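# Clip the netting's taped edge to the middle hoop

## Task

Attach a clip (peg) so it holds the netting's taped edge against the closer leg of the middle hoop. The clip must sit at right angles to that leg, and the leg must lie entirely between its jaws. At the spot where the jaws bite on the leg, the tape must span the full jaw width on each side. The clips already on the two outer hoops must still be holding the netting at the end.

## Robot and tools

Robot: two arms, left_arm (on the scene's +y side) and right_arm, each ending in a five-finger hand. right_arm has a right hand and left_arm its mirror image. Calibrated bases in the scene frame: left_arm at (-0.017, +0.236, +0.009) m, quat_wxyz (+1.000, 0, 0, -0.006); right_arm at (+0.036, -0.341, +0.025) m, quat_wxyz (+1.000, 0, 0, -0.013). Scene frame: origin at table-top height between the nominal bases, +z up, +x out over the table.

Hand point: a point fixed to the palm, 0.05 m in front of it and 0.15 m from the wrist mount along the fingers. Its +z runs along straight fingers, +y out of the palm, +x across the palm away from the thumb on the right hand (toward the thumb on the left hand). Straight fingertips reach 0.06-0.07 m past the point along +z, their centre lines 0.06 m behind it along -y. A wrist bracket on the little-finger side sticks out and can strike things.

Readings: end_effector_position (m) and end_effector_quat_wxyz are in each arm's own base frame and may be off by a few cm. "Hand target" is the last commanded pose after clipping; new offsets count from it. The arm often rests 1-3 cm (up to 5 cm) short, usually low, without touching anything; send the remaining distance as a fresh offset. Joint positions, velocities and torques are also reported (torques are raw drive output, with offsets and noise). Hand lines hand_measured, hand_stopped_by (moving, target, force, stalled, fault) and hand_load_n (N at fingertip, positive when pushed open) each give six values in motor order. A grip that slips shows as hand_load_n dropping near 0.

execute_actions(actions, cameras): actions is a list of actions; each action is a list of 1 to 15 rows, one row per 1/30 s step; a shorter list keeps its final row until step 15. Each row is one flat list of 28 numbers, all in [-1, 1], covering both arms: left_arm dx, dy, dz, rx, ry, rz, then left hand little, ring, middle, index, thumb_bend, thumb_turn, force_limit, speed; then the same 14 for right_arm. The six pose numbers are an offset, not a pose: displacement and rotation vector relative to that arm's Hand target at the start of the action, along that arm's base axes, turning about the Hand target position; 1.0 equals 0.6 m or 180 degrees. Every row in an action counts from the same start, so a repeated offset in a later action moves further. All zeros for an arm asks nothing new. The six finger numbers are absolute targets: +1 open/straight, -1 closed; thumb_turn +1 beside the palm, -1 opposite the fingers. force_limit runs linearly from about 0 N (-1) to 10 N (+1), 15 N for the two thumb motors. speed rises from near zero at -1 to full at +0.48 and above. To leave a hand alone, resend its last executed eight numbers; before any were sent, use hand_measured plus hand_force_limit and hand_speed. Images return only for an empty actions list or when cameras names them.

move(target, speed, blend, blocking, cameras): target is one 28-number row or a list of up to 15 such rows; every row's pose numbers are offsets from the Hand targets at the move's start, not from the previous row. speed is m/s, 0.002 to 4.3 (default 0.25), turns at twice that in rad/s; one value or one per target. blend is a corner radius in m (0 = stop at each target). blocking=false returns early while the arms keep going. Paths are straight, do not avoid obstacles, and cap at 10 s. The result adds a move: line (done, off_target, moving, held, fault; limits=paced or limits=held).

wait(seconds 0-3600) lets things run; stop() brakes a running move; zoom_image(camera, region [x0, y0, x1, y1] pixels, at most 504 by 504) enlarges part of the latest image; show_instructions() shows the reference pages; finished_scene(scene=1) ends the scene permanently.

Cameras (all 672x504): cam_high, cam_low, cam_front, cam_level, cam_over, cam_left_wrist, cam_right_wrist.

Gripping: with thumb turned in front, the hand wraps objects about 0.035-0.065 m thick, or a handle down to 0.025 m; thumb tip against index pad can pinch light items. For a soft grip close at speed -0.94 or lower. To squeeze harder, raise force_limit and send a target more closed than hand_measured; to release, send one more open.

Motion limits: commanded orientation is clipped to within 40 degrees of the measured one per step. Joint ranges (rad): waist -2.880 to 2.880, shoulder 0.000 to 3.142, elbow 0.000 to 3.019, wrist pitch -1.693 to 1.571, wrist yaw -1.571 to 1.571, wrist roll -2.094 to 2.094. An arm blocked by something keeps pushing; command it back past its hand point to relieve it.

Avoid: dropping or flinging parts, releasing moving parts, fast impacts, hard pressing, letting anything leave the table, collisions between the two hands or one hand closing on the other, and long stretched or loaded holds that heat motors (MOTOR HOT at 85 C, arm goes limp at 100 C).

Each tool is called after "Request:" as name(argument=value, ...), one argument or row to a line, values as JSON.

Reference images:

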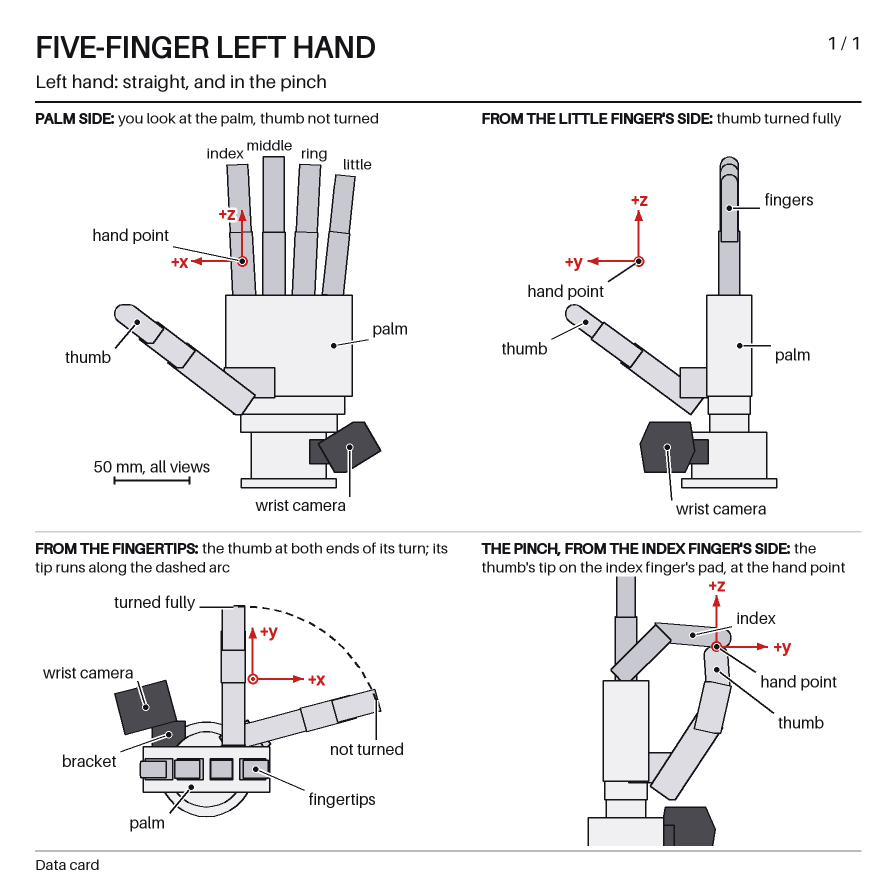

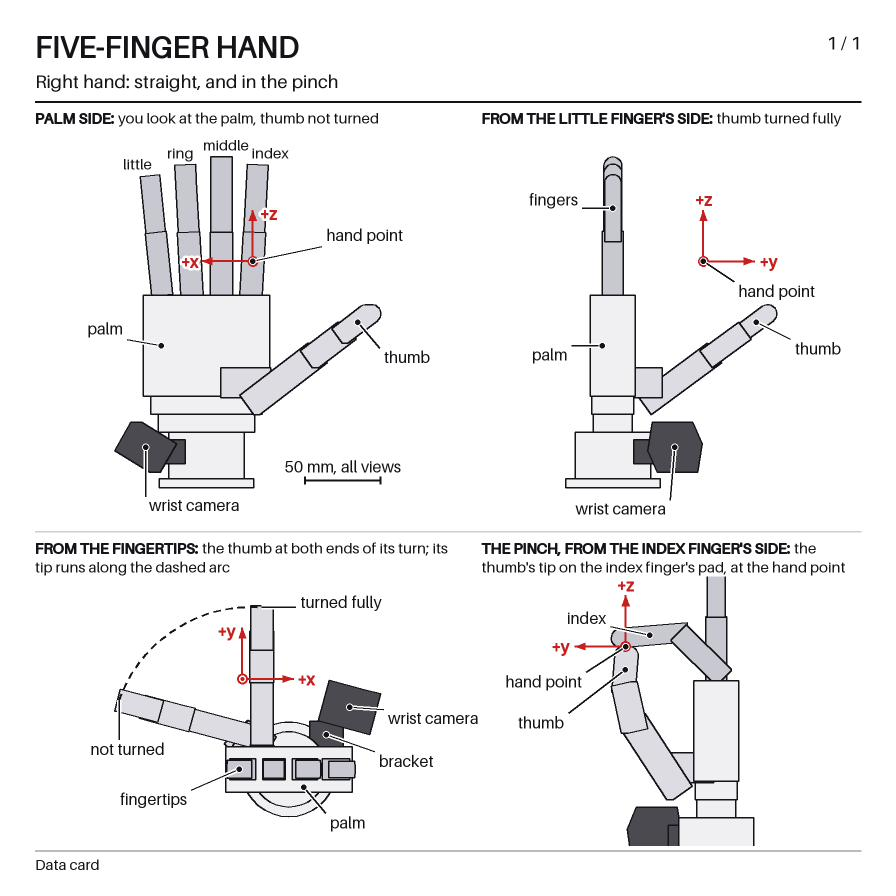

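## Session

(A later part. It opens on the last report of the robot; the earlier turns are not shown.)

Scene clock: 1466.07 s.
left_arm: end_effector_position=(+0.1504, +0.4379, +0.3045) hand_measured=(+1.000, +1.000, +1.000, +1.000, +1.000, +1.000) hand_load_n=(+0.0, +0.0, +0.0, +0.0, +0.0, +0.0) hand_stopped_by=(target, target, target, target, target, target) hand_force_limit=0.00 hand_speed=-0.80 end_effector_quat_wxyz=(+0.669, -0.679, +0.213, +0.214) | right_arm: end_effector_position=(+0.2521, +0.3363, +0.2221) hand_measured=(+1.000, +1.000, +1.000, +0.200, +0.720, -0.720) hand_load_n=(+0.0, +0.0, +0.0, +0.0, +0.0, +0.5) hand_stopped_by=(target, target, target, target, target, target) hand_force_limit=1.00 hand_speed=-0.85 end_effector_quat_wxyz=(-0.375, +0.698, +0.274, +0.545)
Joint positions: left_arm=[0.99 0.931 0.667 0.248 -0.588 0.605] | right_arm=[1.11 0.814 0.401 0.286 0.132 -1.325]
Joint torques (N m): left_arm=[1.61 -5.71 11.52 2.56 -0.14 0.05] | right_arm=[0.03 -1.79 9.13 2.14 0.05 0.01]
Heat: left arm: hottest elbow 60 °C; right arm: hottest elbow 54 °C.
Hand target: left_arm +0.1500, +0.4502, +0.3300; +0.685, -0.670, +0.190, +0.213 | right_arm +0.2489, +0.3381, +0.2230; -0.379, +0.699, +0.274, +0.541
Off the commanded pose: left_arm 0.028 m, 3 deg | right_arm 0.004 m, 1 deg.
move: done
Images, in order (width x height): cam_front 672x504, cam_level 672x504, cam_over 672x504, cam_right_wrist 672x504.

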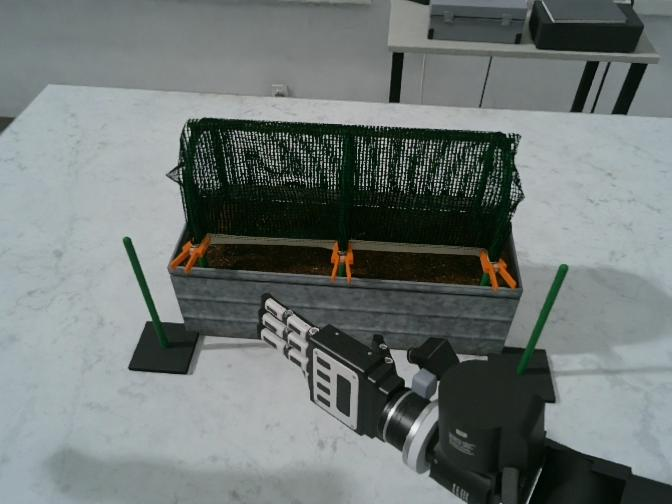

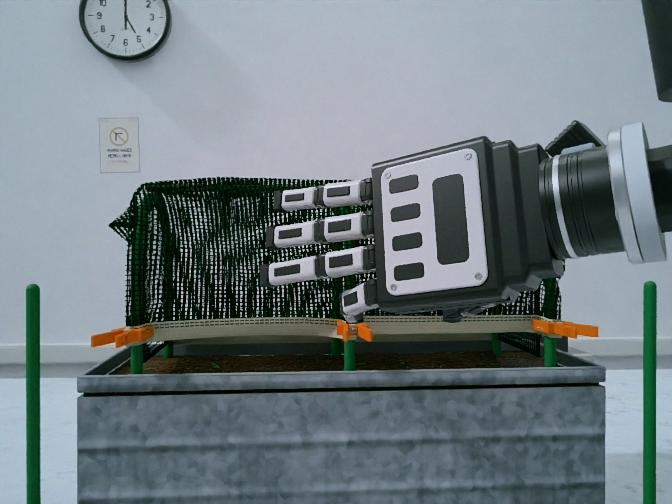

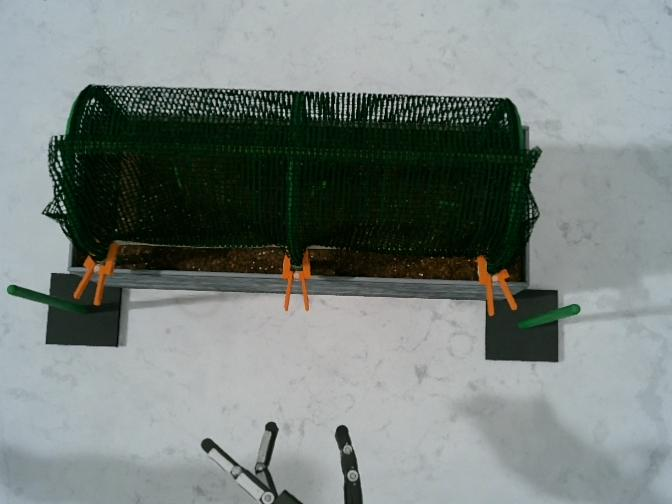

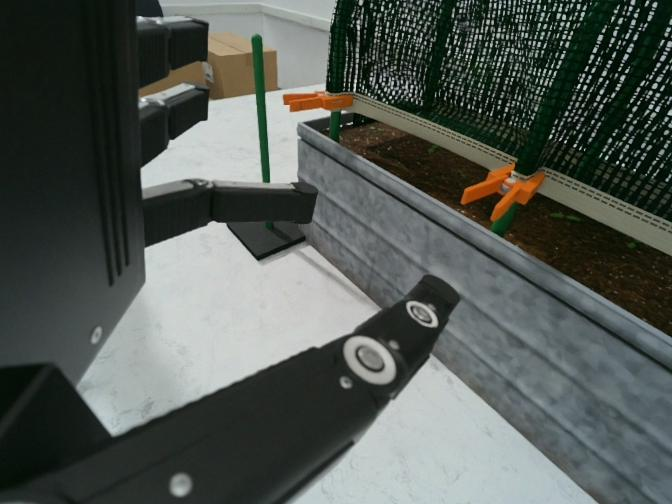

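Request:
move(
  target=[0,0,0,0,0,0,1,1,1,1,1,1,0,-0.8,-0.02,-0.25,0.0,0,0,0,1,1,1,0.2,0.72,-0.72,1.0,-0.85],
  speed=0.25,
  cameras=["cam_over","cam_front","cam_right_wrist","cam_level"],
)

Request:
zoom_image(
  camera="cam_level",
  region=[310, 300, 400, 350],
)

Request:
zoom_image(
  camera="cam_front",
  region=[315, 230, 375, 290],
)

Scene clock: 1483.50 s.
left_arm: end_effector_position=(+0.1504, +0.4379, +0.3045) hand_measured=(+1.000, +1.000, +1.000, +1.000, +1.000, +1.000) hand_load_n=(+0.0, +0.0, +0.0, +0.0, +0.0, +0.0) hand_stopped_by=(target, target, target, target, target, target) hand_force_limit=0.00 hand_speed=-0.80 end_effector_quat_wxyz=(+0.669, -0.679, +0.213, +0.214) | right_arm: end_effector_position=(+0.2354, +0.1910, +0.2141) hand_measured=(+1.000, +1.000, +1.000, +0.200, +0.720, -0.720) hand_load_n=(+0.0, +0.0, +0.0, +0.0, +0.0, +0.5) hand_stopped_by=(target, target, target, target, target, target) hand_force_limit=1.00 hand_speed=-0.85 end_effector_quat_wxyz=(-0.382, +0.702, +0.274, +0.534)
Joint positions: left_arm=[0.99 0.931 0.667 0.248 -0.588 0.605] | right_arm=[0.606 0.151 0.259 -0.257 -0.383 -1.378]
Joint torques (N m): left_arm=[1.61 -5.6 11.52 2.56 -0.14 0.04] | right_arm=[-1.38 3.84 10.62 2.09 -0.15 -0.15]
Heat: left arm: hottest elbow 60 °C; right arm: hottest elbow 52 °C.
Hand target: left_arm +0.1500, +0.4502, +0.3300; +0.685, -0.670, +0.190, +0.213 | right_arm +0.2369, +0.1882, +0.2230; -0.379, +0.699, +0.274, +0.541
Off the commanded pose: left_arm 0.028 m, 3 deg | right_arm 0.009 m, 1 deg.
move: done
Images, in order (width x height): cam_front 672x504, cam_level 672x504, cam_over 672x504, cam_right_wrist 672x504.

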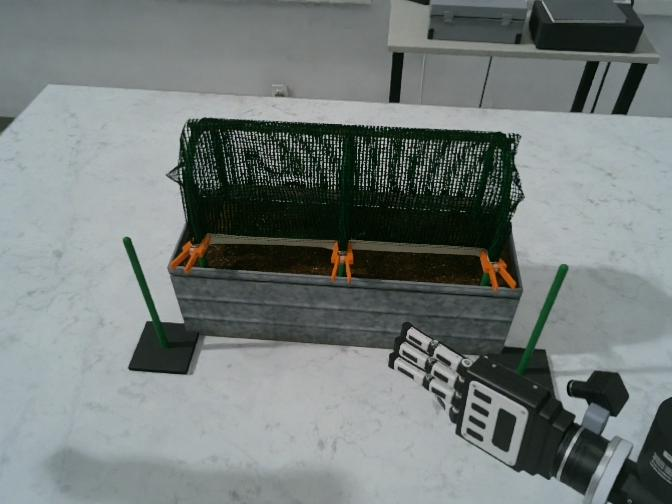

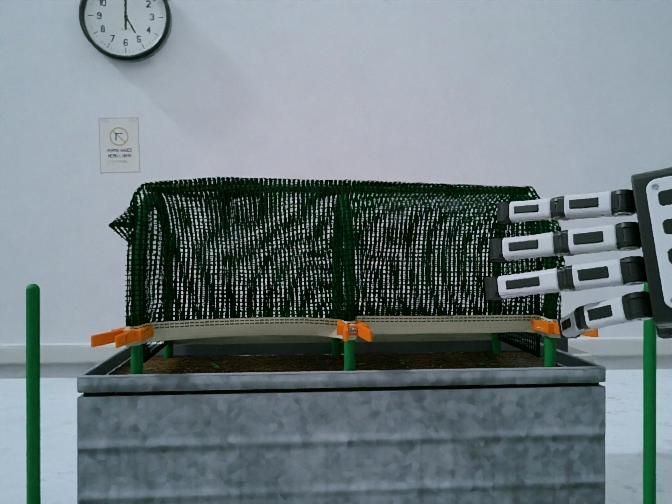

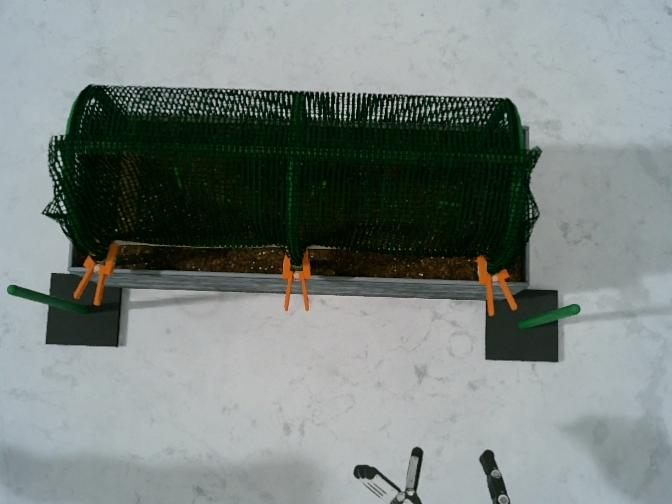

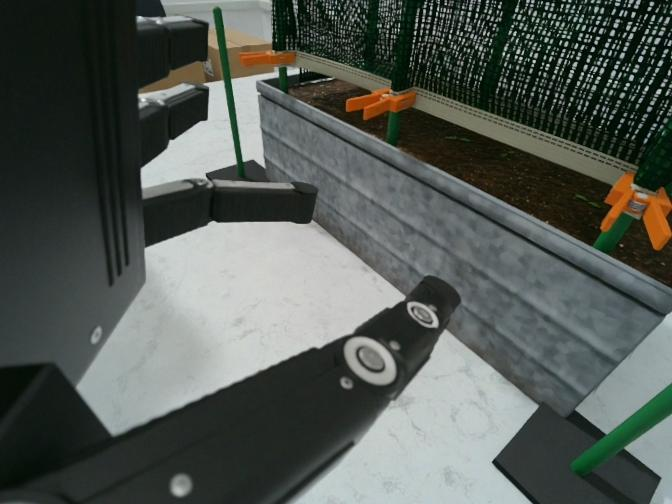

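Scaled by 5.600.

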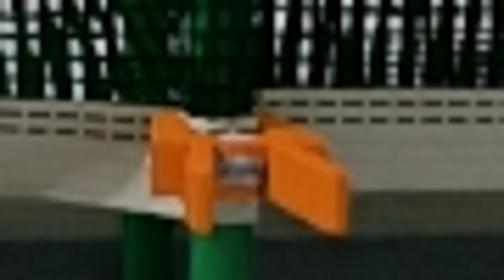

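Scaled by 8.400.

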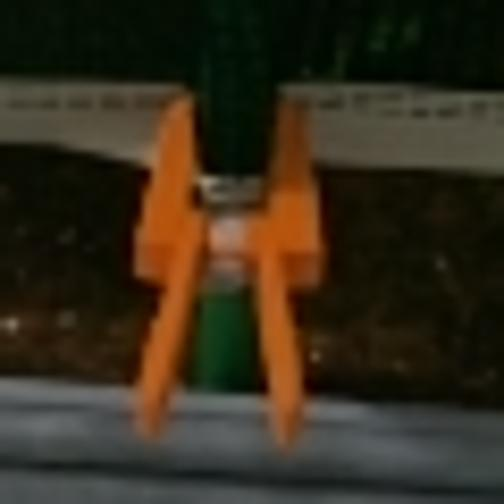

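Request:
move(
  target=[0.167,-0.75,-0.05,0.278,0.134,-0.784,1,1,1,1,1,1,0,-0.8,0,-0.25,0.0,0,0,0,1,1,1,0.2,0.72,-0.72,1.0,-0.85],
  speed=0.25,
  cameras=["cam_high","cam_over","cam_front","cam_left_wrist","cam_level"],
)

Scene clock: 1528.63 s.
left_arm: end_effector_position=(+0.2511, +0.0013, +0.2983) hand_measured=(+1.000, +1.000, +1.000, +1.000, +1.000, +1.000) hand_load_n=(+0.0, +0.0, +0.0, +0.0, +0.0, +0.0) hand_stopped_by=(target, target, target, target, target, target) hand_force_limit=0.00 hand_speed=-0.80 end_effector_quat_wxyz=(+0.623, +0.144, +0.696, -0.326) | right_arm: end_effector_position=(+0.2393, +0.0435, +0.2029) hand_measured=(+1.000, +1.000, +1.000, +0.200, +0.720, -0.720) hand_load_n=(+0.0, +0.0, +0.0, -0.5, +0.0, +0.5) hand_stopped_by=(target, target, target, target, target, target) hand_force_limit=1.00 hand_speed=-0.85 end_effector_quat_wxyz=(-0.348, +0.711, +0.191, +0.581)
Joint positions: left_arm=[0.891 0.426 0.242 1.342 1.583 0.134] | right_arm=[-0.679 0.173 0.312 -0.892 -1.449 -2.042]
Joint torques (N m): left_arm=[-0.26 1.9 7.68 0.42 -0.6 0.23] | right_arm=[-1.44 4.54 11.6 1.16 -0.64 -0.14]
Heat: left arm: hottest elbow 59 °C; right arm: hottest elbow 49 °C.
Hand target: left_arm +0.2502, +0.0002, +0.3000; +0.545, +0.260, +0.689, -0.402 | right_arm +0.2369, +0.0382, +0.2230; -0.379, +0.699, +0.274, +0.541
Off the commanded pose: left_arm 0.002 m, 18 deg | right_arm 0.021 m, 11 deg.
joint sent to its limit (left arm) — joint 5 (wrist yaw), upper limit. The joint targets are off in orientation, not in position.
joint sent to its limit (right arm) — joint 6 (wrist roll), lower limit. The joint targets are off in position and orientation.
move: off_target (left_arm, right_arm)
Images, in order (width x height): cam_high 672x504, cam_front 672x504, cam_level 672x504, cam_over 672x504, cam_left_wrist 672x504.

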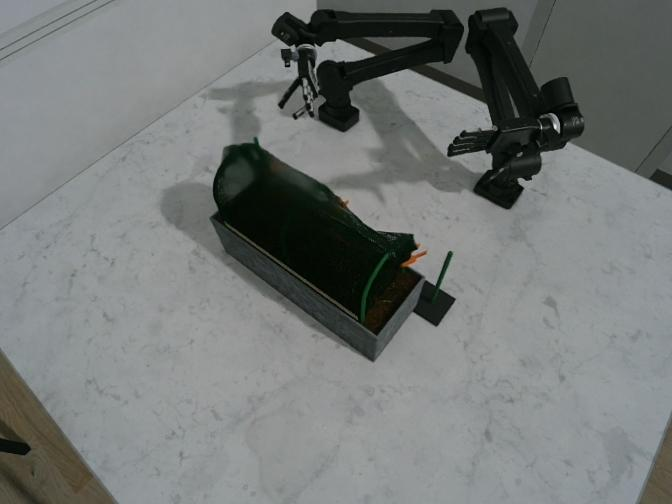

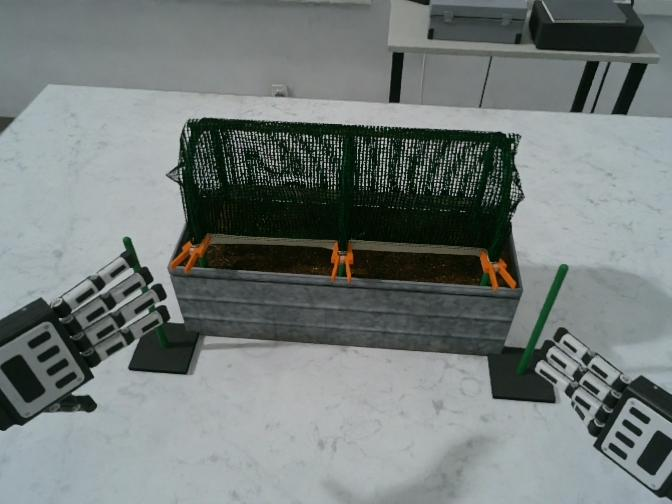

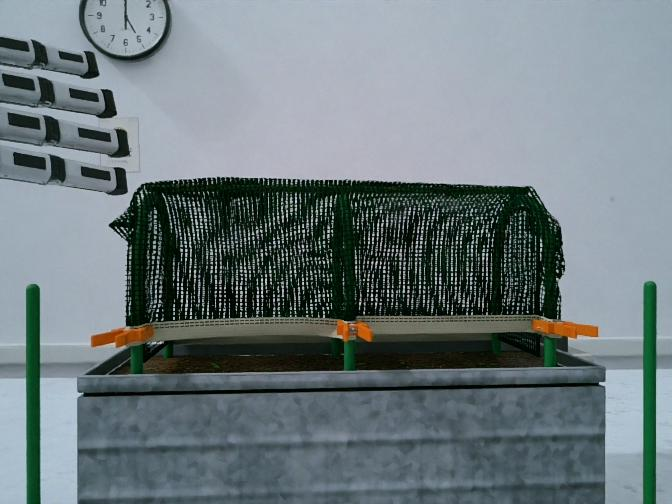

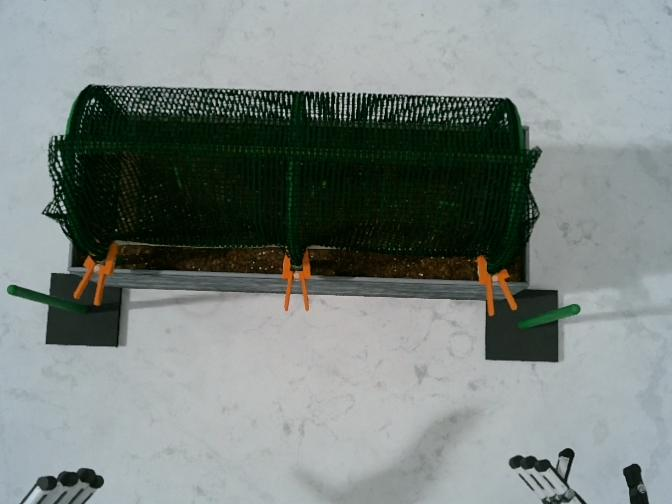

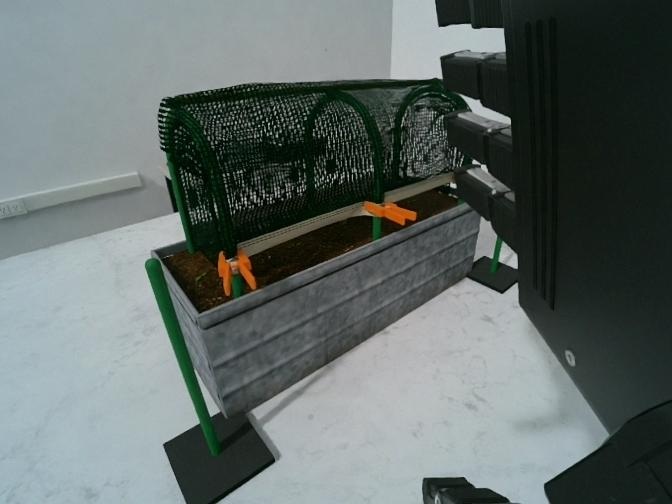

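Request:
move(
  target=[0.15,-0.317,-0.10,0,0,0,1,1,1,1,1,1,0,-0.8,0,0.083,0.0,0,0,0,1,1,1,0.2,0.72,-0.72,1.0,-0.85],
  speed=0.2,
  cameras=["cam_over","cam_front","cam_left_wrist"],
)

Scene clock: 1536.27 s.
left_arm: end_effector_position=(+0.3344, -0.1834, +0.2167) hand_measured=(+1.000, +1.000, +1.000, +1.000, +1.000, +1.000) hand_load_n=(+0.0, +0.0, +0.0, +0.0, +0.0, +0.0) hand_stopped_by=(target, target, target, target, target, target) hand_force_limit=0.00 hand_speed=-0.80 end_effector_quat_wxyz=(+0.534, +0.248, +0.700, -0.403) | right_arm: end_effector_position=(+0.2301, +0.0875, +0.1917) hand_measured=(+1.000, +1.000, +1.000, +0.200, +0.720, -0.720) hand_load_n=(+0.0, +0.0, +0.0, +0.0, +0.0, +0.0) hand_stopped_by=(target, target, target, target, target, target) hand_force_limit=1.00 hand_speed=-0.85 end_effector_quat_wxyz=(-0.394, +0.711, +0.253, +0.525)
Joint positions: left_arm=[-0.269 0.65 0.332 0.181 0.713 1.354] | right_arm=[-0.432 0.188 0.312 -0.863 -1.364 -1.997]
Joint torques (N m): left_arm=[-0.32 -2.43 11.34 1.26 -0.04 0.24] | right_arm=[0.21 5.42 13 2.65 -0.49 0]
Heat: left arm: hottest elbow 58 °C; right arm: hottest elbow 50 °C.
Hand target: left_arm +0.3402, -0.1899, +0.2398; +0.545, +0.260, +0.689, -0.402 | right_arm +0.2369, +0.0879, +0.2230; -0.379, +0.699, +0.274, +0.541
Off the commanded pose: left_arm 0.025 m, 2 deg | right_arm 0.032 m, 4 deg.
move: off_target (left_arm, right_arm)
Images, in order (width x height): cam_front 672x504, cam_over 672x504, cam_left_wrist 672x504.

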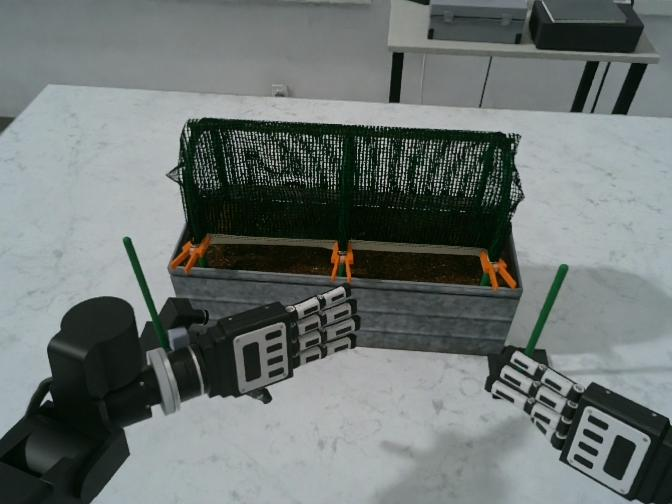

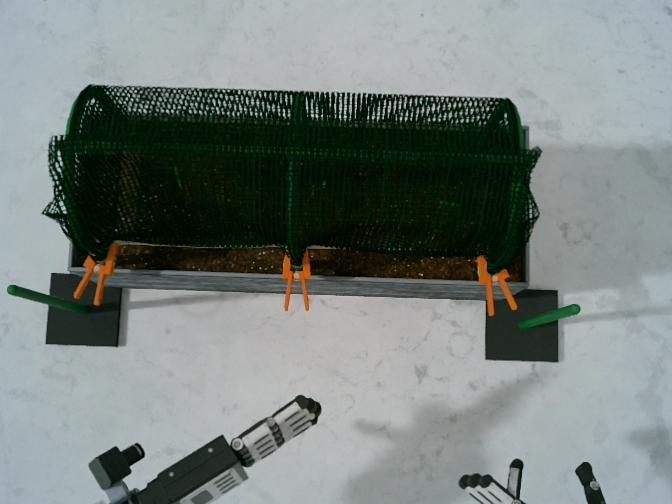

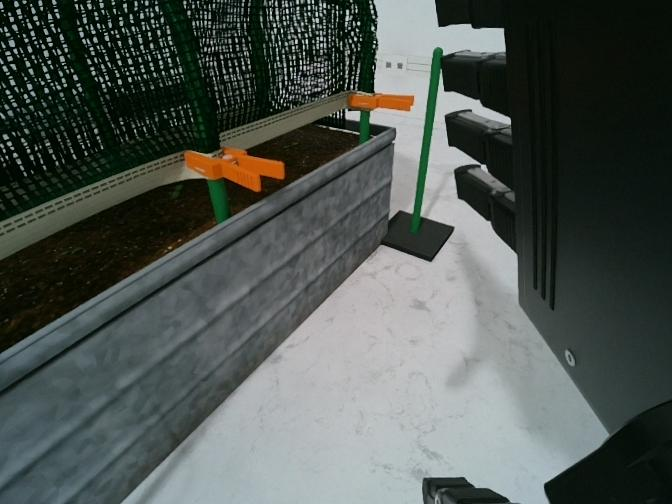

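Request:
zoom_image(
  camera="cam_left_wrist",
  region=[130, 100, 310, 240],
)

Request:
zoom_image(
  camera="cam_left_wrist",
  region=[170, 120, 260, 200],
)

Scaled by 2.800.

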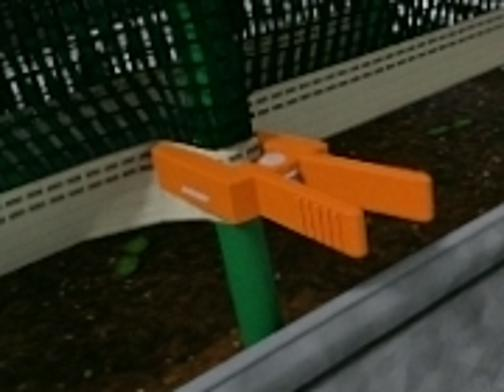

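Scaled by 5.600.

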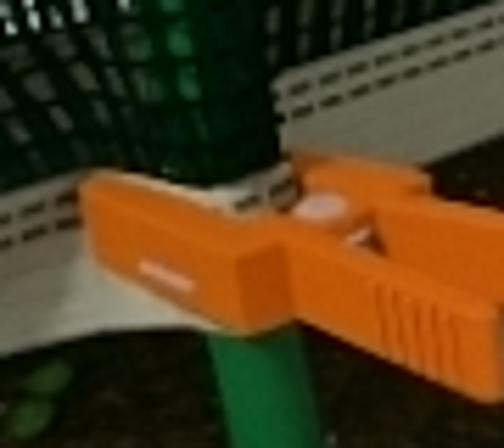

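Request:
move(
  target=[0.08,-0.02,0.01,0,0,0,1,1,1,1,1,1,0,-0.8,0,0,0.0,0,0,0,1,1,1,0.2,0.72,-0.72,1.0,-0.85],
  speed=0.12,
  cameras=["cam_over","cam_left_wrist"],
)

Scene clock: 1544.33 s.
left_arm: end_effector_position=(+0.3765, -0.1955, +0.2199) hand_measured=(+1.000, +1.000, +1.000, +1.000, +1.000, +1.000) hand_load_n=(+0.0, +0.0, +0.0, -0.5, +0.0, +0.0) hand_stopped_by=(target, target, target, target, target, target) hand_force_limit=0.00 hand_speed=-0.80 end_effector_quat_wxyz=(+0.525, +0.247, +0.707, -0.404) | right_arm: end_effector_position=(+0.2299, +0.0877, +0.1915) hand_measured=(+1.000, +1.000, +1.000, +0.200, +0.720, -0.720) hand_load_n=(+0.0, +0.0, +0.0, +0.0, +0.0, +0.5) hand_stopped_by=(target, target, target, target, target, target) hand_force_limit=1.00 hand_speed=-0.85 end_effector_quat_wxyz=(-0.395, +0.711, +0.252, +0.524)
Joint positions: left_arm=[-0.269 0.845 0.426 0.257 0.716 1.358] | right_arm=[-0.431 0.188 0.312 -0.863 -1.363 -1.994]
Joint torques (N m): left_arm=[0.15 -3.96 10.89 2.51 0.13 0.22] | right_arm=[0.21 5.3 12.97 2.69 -0.49 0]
Heat: left arm: hottest elbow 59 °C; right arm: hottest elbow 52 °C.
Hand target: left_arm +0.3882, -0.2020, +0.2459; +0.545, +0.260, +0.689, -0.402 | right_arm +0.2369, +0.0880, +0.2230; -0.379, +0.699, +0.274, +0.541
Off the commanded pose: left_arm 0.029 m, 3 deg | right_arm 0.032 m, 4 deg.
move: off_target (left_arm)

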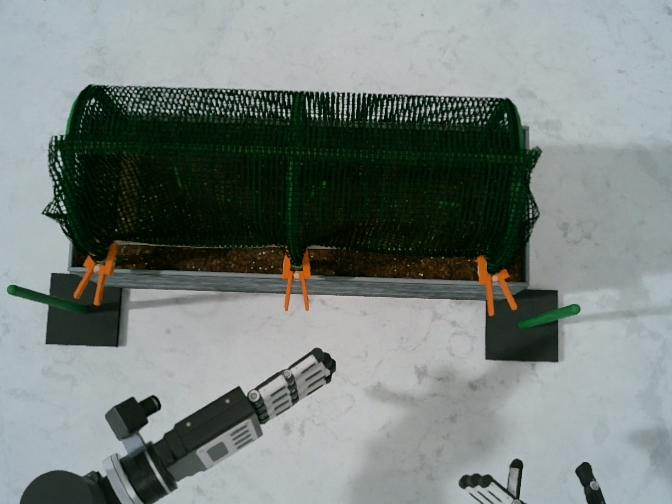

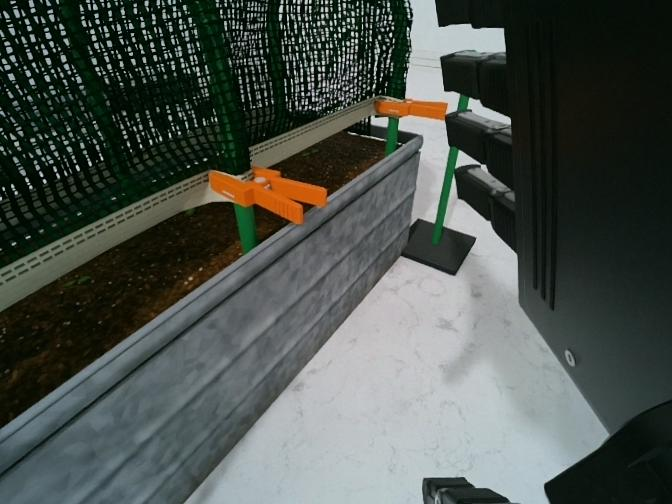

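Request:
zoom_image(
  camera="cam_left_wrist",
  region=[180, 130, 340, 260],
)

Request:
zoom_image(
  camera="cam_left_wrist",
  region=[200, 150, 280, 220],
)

Scaled by 3.150.

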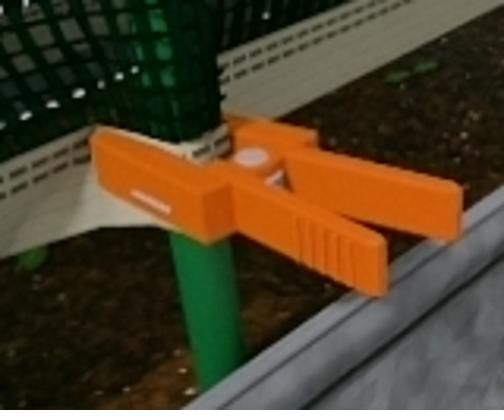

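Scaled by 6.300.

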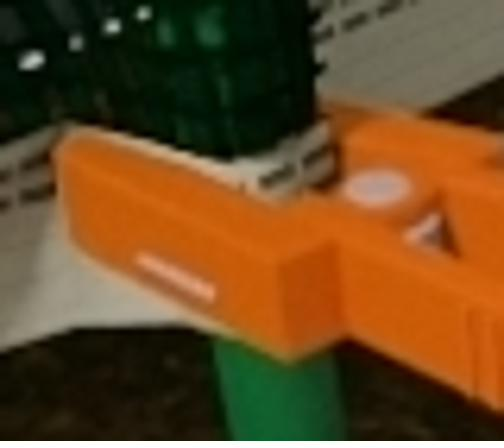

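Request:
wait(
  seconds=0,
  cameras=["cam_level","cam_front","cam_left_wrist"],
)

Scene clock: 1555.53 s.
left_arm: end_effector_position=(+0.3765, -0.1955, +0.2199) hand_measured=(+1.000, +1.000, +1.000, +1.000, +1.000, +1.000) hand_load_n=(+0.0, +0.0, +0.0, +0.0, +0.0, +0.0) hand_stopped_by=(target, target, target, target, target, target) hand_force_limit=0.00 hand_speed=-0.80 end_effector_quat_wxyz=(+0.525, +0.247, +0.707, -0.404) | right_arm: end_effector_position=(+0.2299, +0.0877, +0.1915) hand_measured=(+1.000, +1.000, +1.000, +0.200, +0.720, -0.720) hand_load_n=(+0.0, +0.0, +0.0, +0.0, +0.0, +0.0) hand_stopped_by=(target, target, target, target, target, target) hand_force_limit=1.00 hand_speed=-0.85 end_effector_quat_wxyz=(-0.395, +0.711, +0.252, +0.524)
Joint positions: left_arm=[-0.269 0.845 0.426 0.257 0.716 1.358] | right_arm=[-0.431 0.188 0.312 -0.863 -1.363 -1.994]
Joint torques (N m): left_arm=[0.15 -4.01 10.89 2.55 0.13 0.21] | right_arm=[0.21 5.3 12.97 2.7 -0.49 0]
Heat: left arm: hottest elbow 59 °C; right arm: hottest elbow 53 °C.
Hand target: left_arm +0.3882, -0.2020, +0.2458; +0.545, +0.260, +0.689, -0.402 | right_arm +0.2369, +0.0880, +0.2230; -0.379, +0.699, +0.274, +0.541
Off the commanded pose: left_arm 0.029 m, 3 deg | right_arm 0.032 m, 4 deg.
Images, in order (width x height): cam_front 672x504, cam_level 672x504, cam_left_wrist 672x504.

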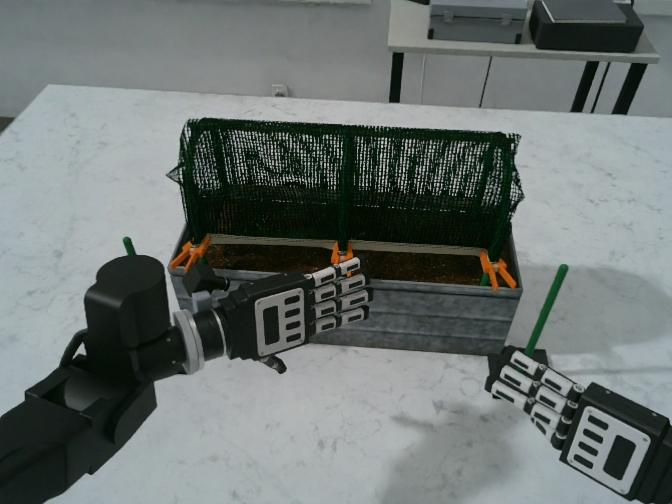

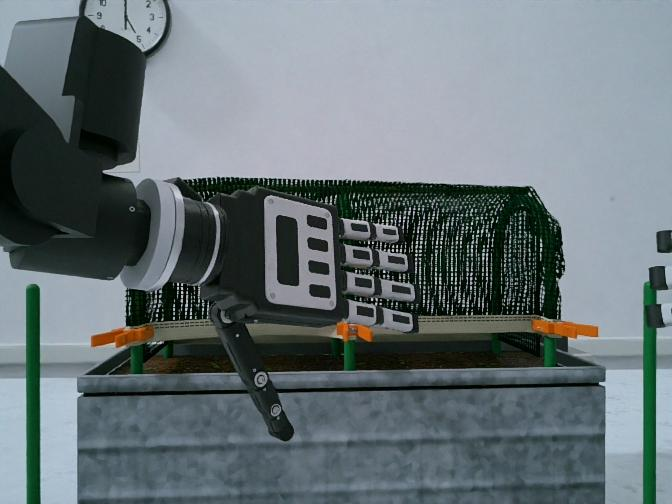

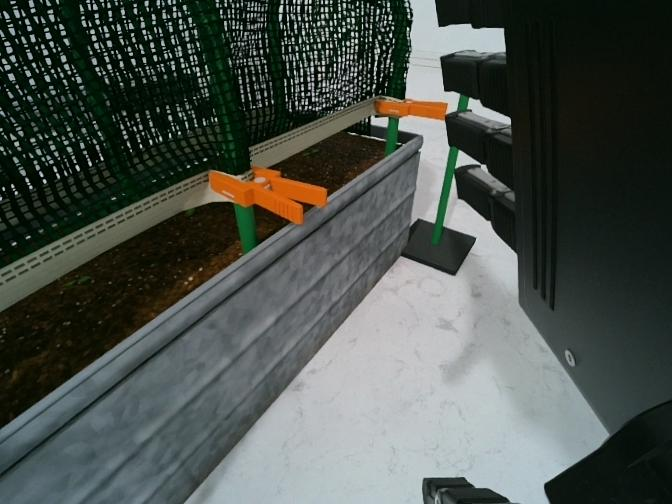

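Request:
zoom_image(
  camera="cam_level",
  region=[328, 312, 380, 352],
)

Scaled by 9.692.

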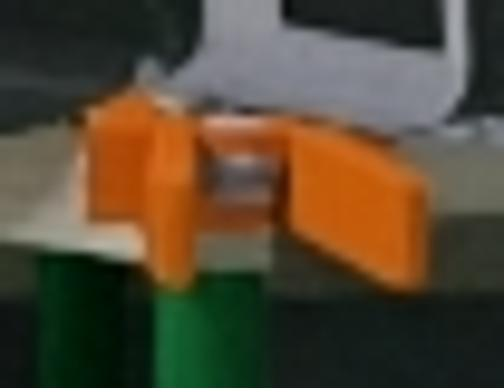

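Request:
move(
  target=[0.0,-0.15,-0.075,0,0,0.167,1,1,1,1,1,1,0,-0.8,-0.03,-0.05,0.0,0,0,0,1,1,1,0.2,0.72,-0.72,1.0,-0.85],
  speed=0.12,
  cameras=["cam_over","cam_left_wrist"],
)

Scene clock: 1571.27 s.
left_arm: end_effector_position=(+0.3824, -0.2763, +0.1830) hand_measured=(+1.000, +1.000, +1.000, +1.000, +1.000, +1.000) hand_load_n=(+0.0, +0.0, +0.0, +0.0, +0.0, +0.0) hand_stopped_by=(target, target, target, target, target, target) hand_force_limit=0.00 hand_speed=-0.80 end_effector_quat_wxyz=(+0.621, +0.081, +0.746, -0.229) | right_arm: end_effector_position=(+0.2226, +0.0641, +0.1960) hand_measured=(+1.000, +1.000, +1.000, +0.200, +0.720, -0.720) hand_load_n=(+0.0, -0.5, +0.0, +0.0, +0.0, +0.0) hand_stopped_by=(target, target, target, target, target, target) hand_force_limit=1.00 hand_speed=-0.85 end_effector_quat_wxyz=(-0.356, +0.720, +0.203, +0.559)
Joint positions: left_arm=[-0.891 1.178 0.483 0.557 -0.426 1.269] | right_arm=[-0.604 0.085 0.315 -1.002 -1.397 -2.042]
Joint torques (N m): left_arm=[-0.21 -7.53 9.52 2.63 -0.19 0.01] | right_arm=[-1.44 5.13 12.51 1.17 -0.56 -0.15]
Heat: left arm: hottest elbow 59 °C; right arm: hottest elbow 54 °C.
Hand target: left_arm +0.3882, -0.2920, +0.2011; +0.631, +0.072, +0.732, -0.247 | right_arm +0.2189, +0.0580, +0.2230; -0.379, +0.699, +0.274, +0.541
Off the commanded pose: left_arm 0.024 m, 3 deg | right_arm 0.028 m, 9 deg.
joint sent to its limit (right arm) — joint 6 (wrist roll), lower limit. The joint targets are off in position and orientation.
move: off_target (left_arm, right_arm)

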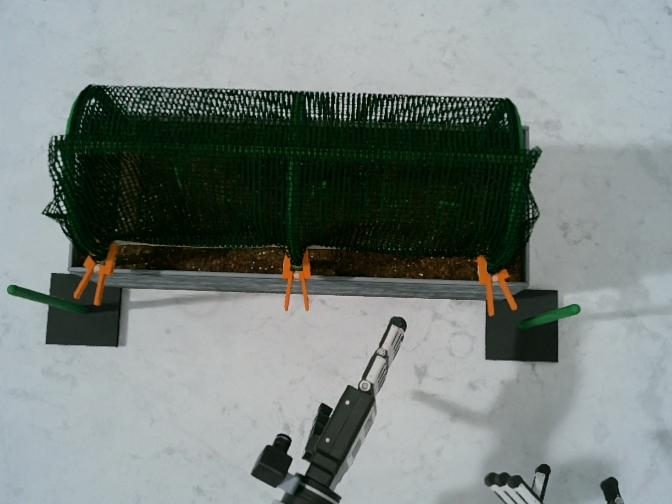

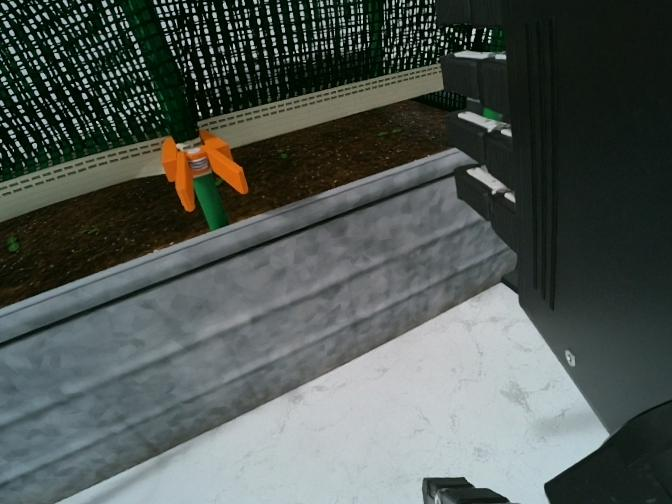

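Request:
zoom_image(
  camera="cam_left_wrist",
  region=[130, 90, 280, 240],
)

Request:
zoom_image(
  camera="cam_left_wrist",
  region=[155, 115, 255, 215],
)

Scaled by 3.360.

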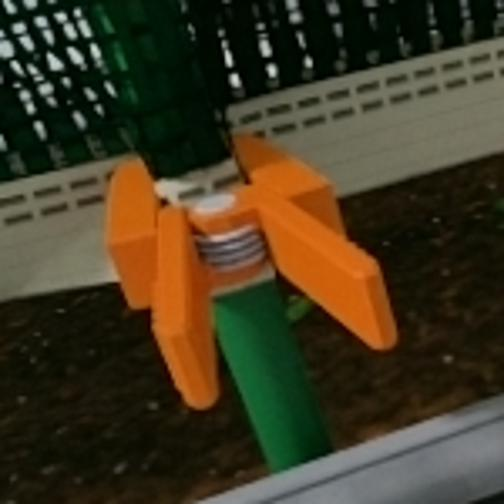

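Scaled by 5.040.

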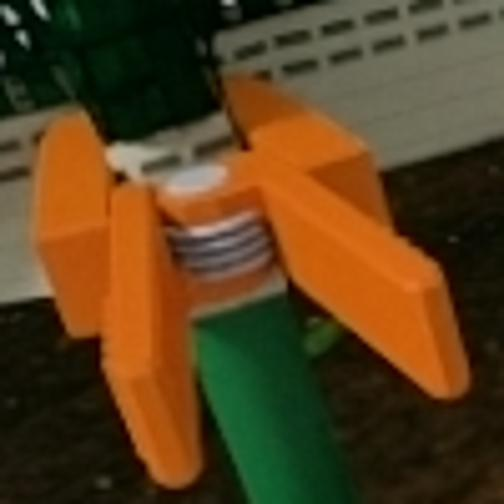

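Request:
move(
  target=[
    [-0.23,0.40,0.05,0,0,0,1,1,1,1,1,1,0,-0.8,0,0,0,0,0,0,1,1,1,0.2,0.72,-0.72,1.0,-0.85],
    [-0.23,0.40,0.05,0,0,0,1,1,1,1,1,1,0,-0.8,0.185,0.403,-0.072,0,0,0,1,1,1,0.2,0.72,-0.72,1.0,-0.85],
  ],
  speed=0.22,
  cameras=["cam_over","cam_right_wrist","cam_level"],
)

Scene clock: 1588.87 s.
left_arm: end_effector_position=(+0.2556, -0.0570, +0.2064) hand_measured=(+1.000, +1.000, +1.000, +1.000, +1.000, +1.000) hand_load_n=(+0.0, +0.0, +0.0, +0.0, +0.0, +0.0) hand_stopped_by=(target, target, target, target, target, target) hand_force_limit=0.00 hand_speed=-0.80 end_effector_quat_wxyz=(+0.568, +0.068, +0.782, -0.247) | right_arm: end_effector_position=(+0.3169, +0.2817, +0.1467) hand_measured=(+1.000, +1.000, +1.000, +0.200, +0.720, -0.720) hand_load_n=(+0.0, +0.0, +0.0, +0.0, +0.0, +0.5) hand_stopped_by=(target, target, target, target, target, target) hand_force_limit=1.00 hand_speed=-0.85 end_effector_quat_wxyz=(-0.365, +0.722, +0.277, +0.518)
Joint positions: left_arm=[-0.171 0.001 0.316 -0.563 0.317 1.325] | right_arm=[0.745 0.97 0.299 0.467 -0.23 -1.371]
Joint torques (N m): left_arm=[1.61 2.08 11.66 1.37 0.18 0.23] | right_arm=[0.21 -1.67 11.6 3.77 -0.01 0]
Heat: left arm: hottest elbow 58 °C; right arm: hottest elbow 52 °C.
Hand target: left_arm +0.2502, -0.0520, +0.2311; +0.631, +0.072, +0.732, -0.247 | right_arm +0.3299, +0.2998, +0.1798; -0.379, +0.699, +0.274, +0.541
Off the commanded pose: left_arm 0.026 m, 9 deg | right_arm 0.040 m, 4 deg.
joint sent to its limit (left arm) — joint 2 (shoulder), lower limit. The joint targets are off in position and orientation.
move: off_target (left_arm, right_arm)
Images, in order (width x height): cam_level 672x504, cam_over 672x504, cam_right_wrist 672x504.

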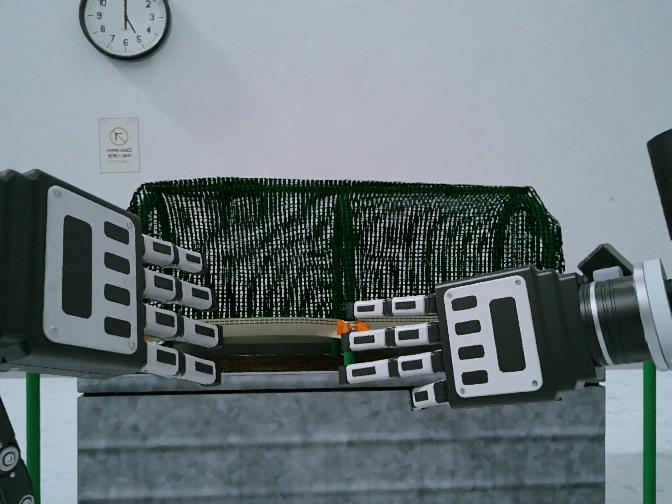

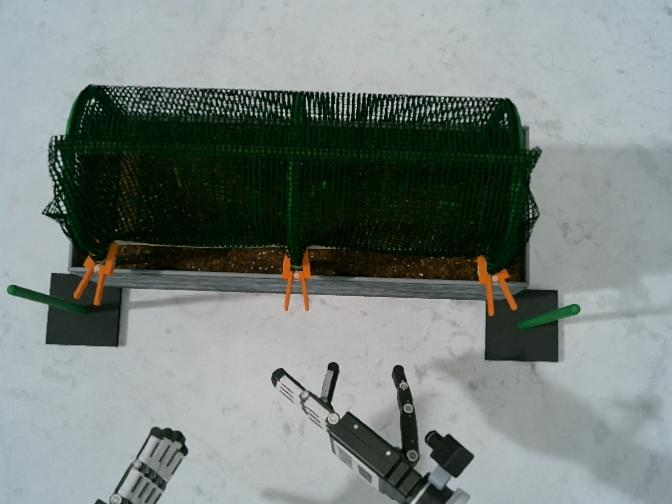

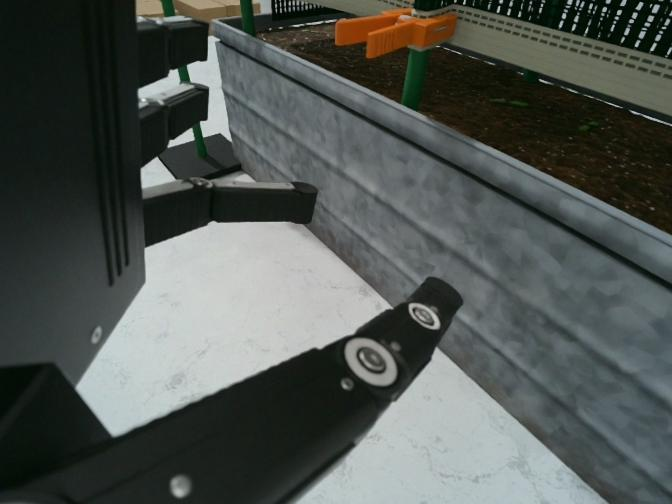

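Request:
zoom_image(
  camera="cam_right_wrist",
  region=[320, 0, 500, 120],
)

Request:
zoom_image(
  camera="cam_right_wrist",
  region=[390, 0, 480, 70],
)

Scaled by 2.800.

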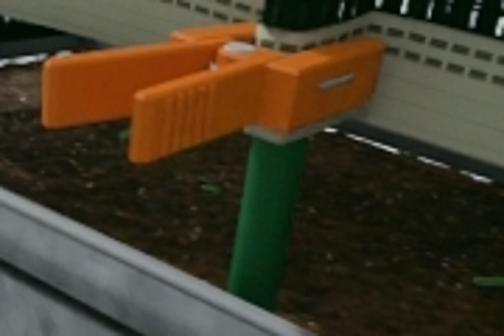

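Scaled by 5.600.

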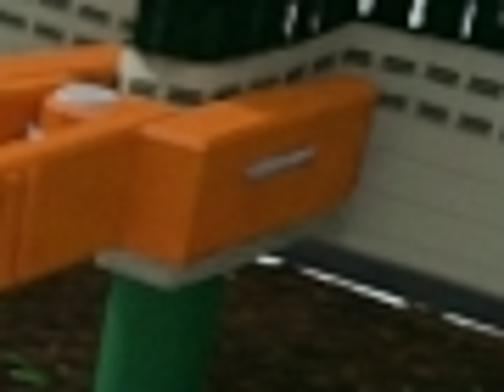

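Request:
move(
  target=[
    [0,0,0,0,0,0,1,1,1,1,1,1,0,-0.8,-0.15,-0.30,0.1,0,0,0,1,1,1,0.2,0.72,-0.72,1.0,-0.85],
    [0.225,-0.163,-0.06,0,0,-0.167,1,1,1,1,1,1,0,-0.8,-0.15,-0.30,0.1,0,0,0,1,1,1,0.2,0.72,-0.72,1.0,-0.85],
  ],
  speed=0.22,
  cameras=["cam_over","cam_left_wrist"],
)

Scene clock: 1600.00 s.
left_arm: end_effector_position=(+0.3710, -0.1506, +0.1746) hand_measured=(+1.000, +1.000, +1.000, +1.000, +1.000, +1.000) hand_load_n=(+0.0, +0.0, +0.0, +0.0, +0.0, +0.0) hand_stopped_by=(target, target, target, target, target, target) hand_force_limit=0.00 hand_speed=-0.80 end_effector_quat_wxyz=(+0.529, +0.255, +0.701, -0.406) | right_arm: end_effector_position=(+0.2381, +0.1229, +0.2047) hand_measured=(+1.000, +1.000, +1.000, +0.200, +0.720, -0.720) hand_load_n=(+0.0, +0.0, +0.0, +0.0, +0.0, +0.5) hand_stopped_by=(target, target, target, target, target, target) hand_force_limit=1.00 hand_speed=-0.85 end_effector_quat_wxyz=(-0.390, +0.712, +0.264, +0.521)
Joint positions: left_arm=[-0.077 0.901 0.312 0.404 0.918 1.412] | right_arm=[-0.057 0.091 0.275 -0.488 -1.036 -1.546]
Joint torques (N m): left_arm=[1.14 -3.55 9.89 2.37 0.26 0.07] | right_arm=[-1.44 5.3 13.74 1.7 -0.32 -0.15]
Heat: left arm: hottest elbow 58 °C; right arm: hottest elbow 52 °C.
Hand target: left_arm +0.3851, -0.1498, +0.1949; +0.545, +0.260, +0.689, -0.402 | right_arm +0.2399, +0.1197, +0.2398; -0.379, +0.699, +0.274, +0.541
Off the commanded pose: left_arm 0.025 m, 2 deg | right_arm 0.035 m, 3 deg.
move: off_target (left_arm, right_arm)

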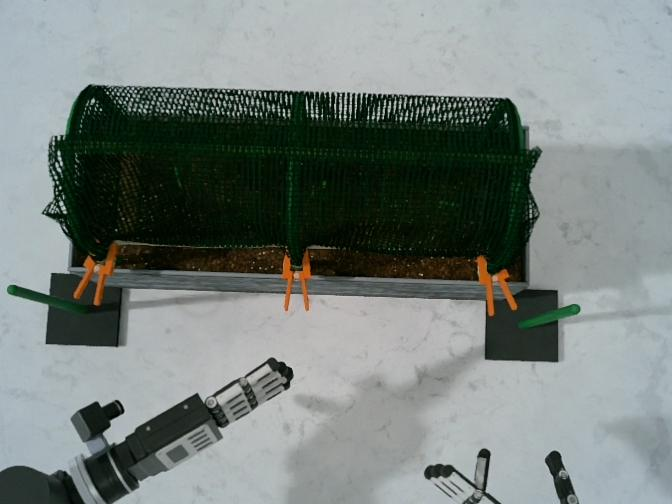

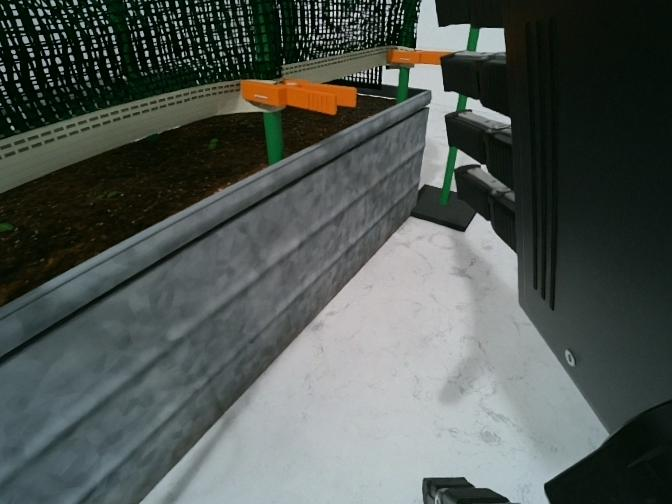

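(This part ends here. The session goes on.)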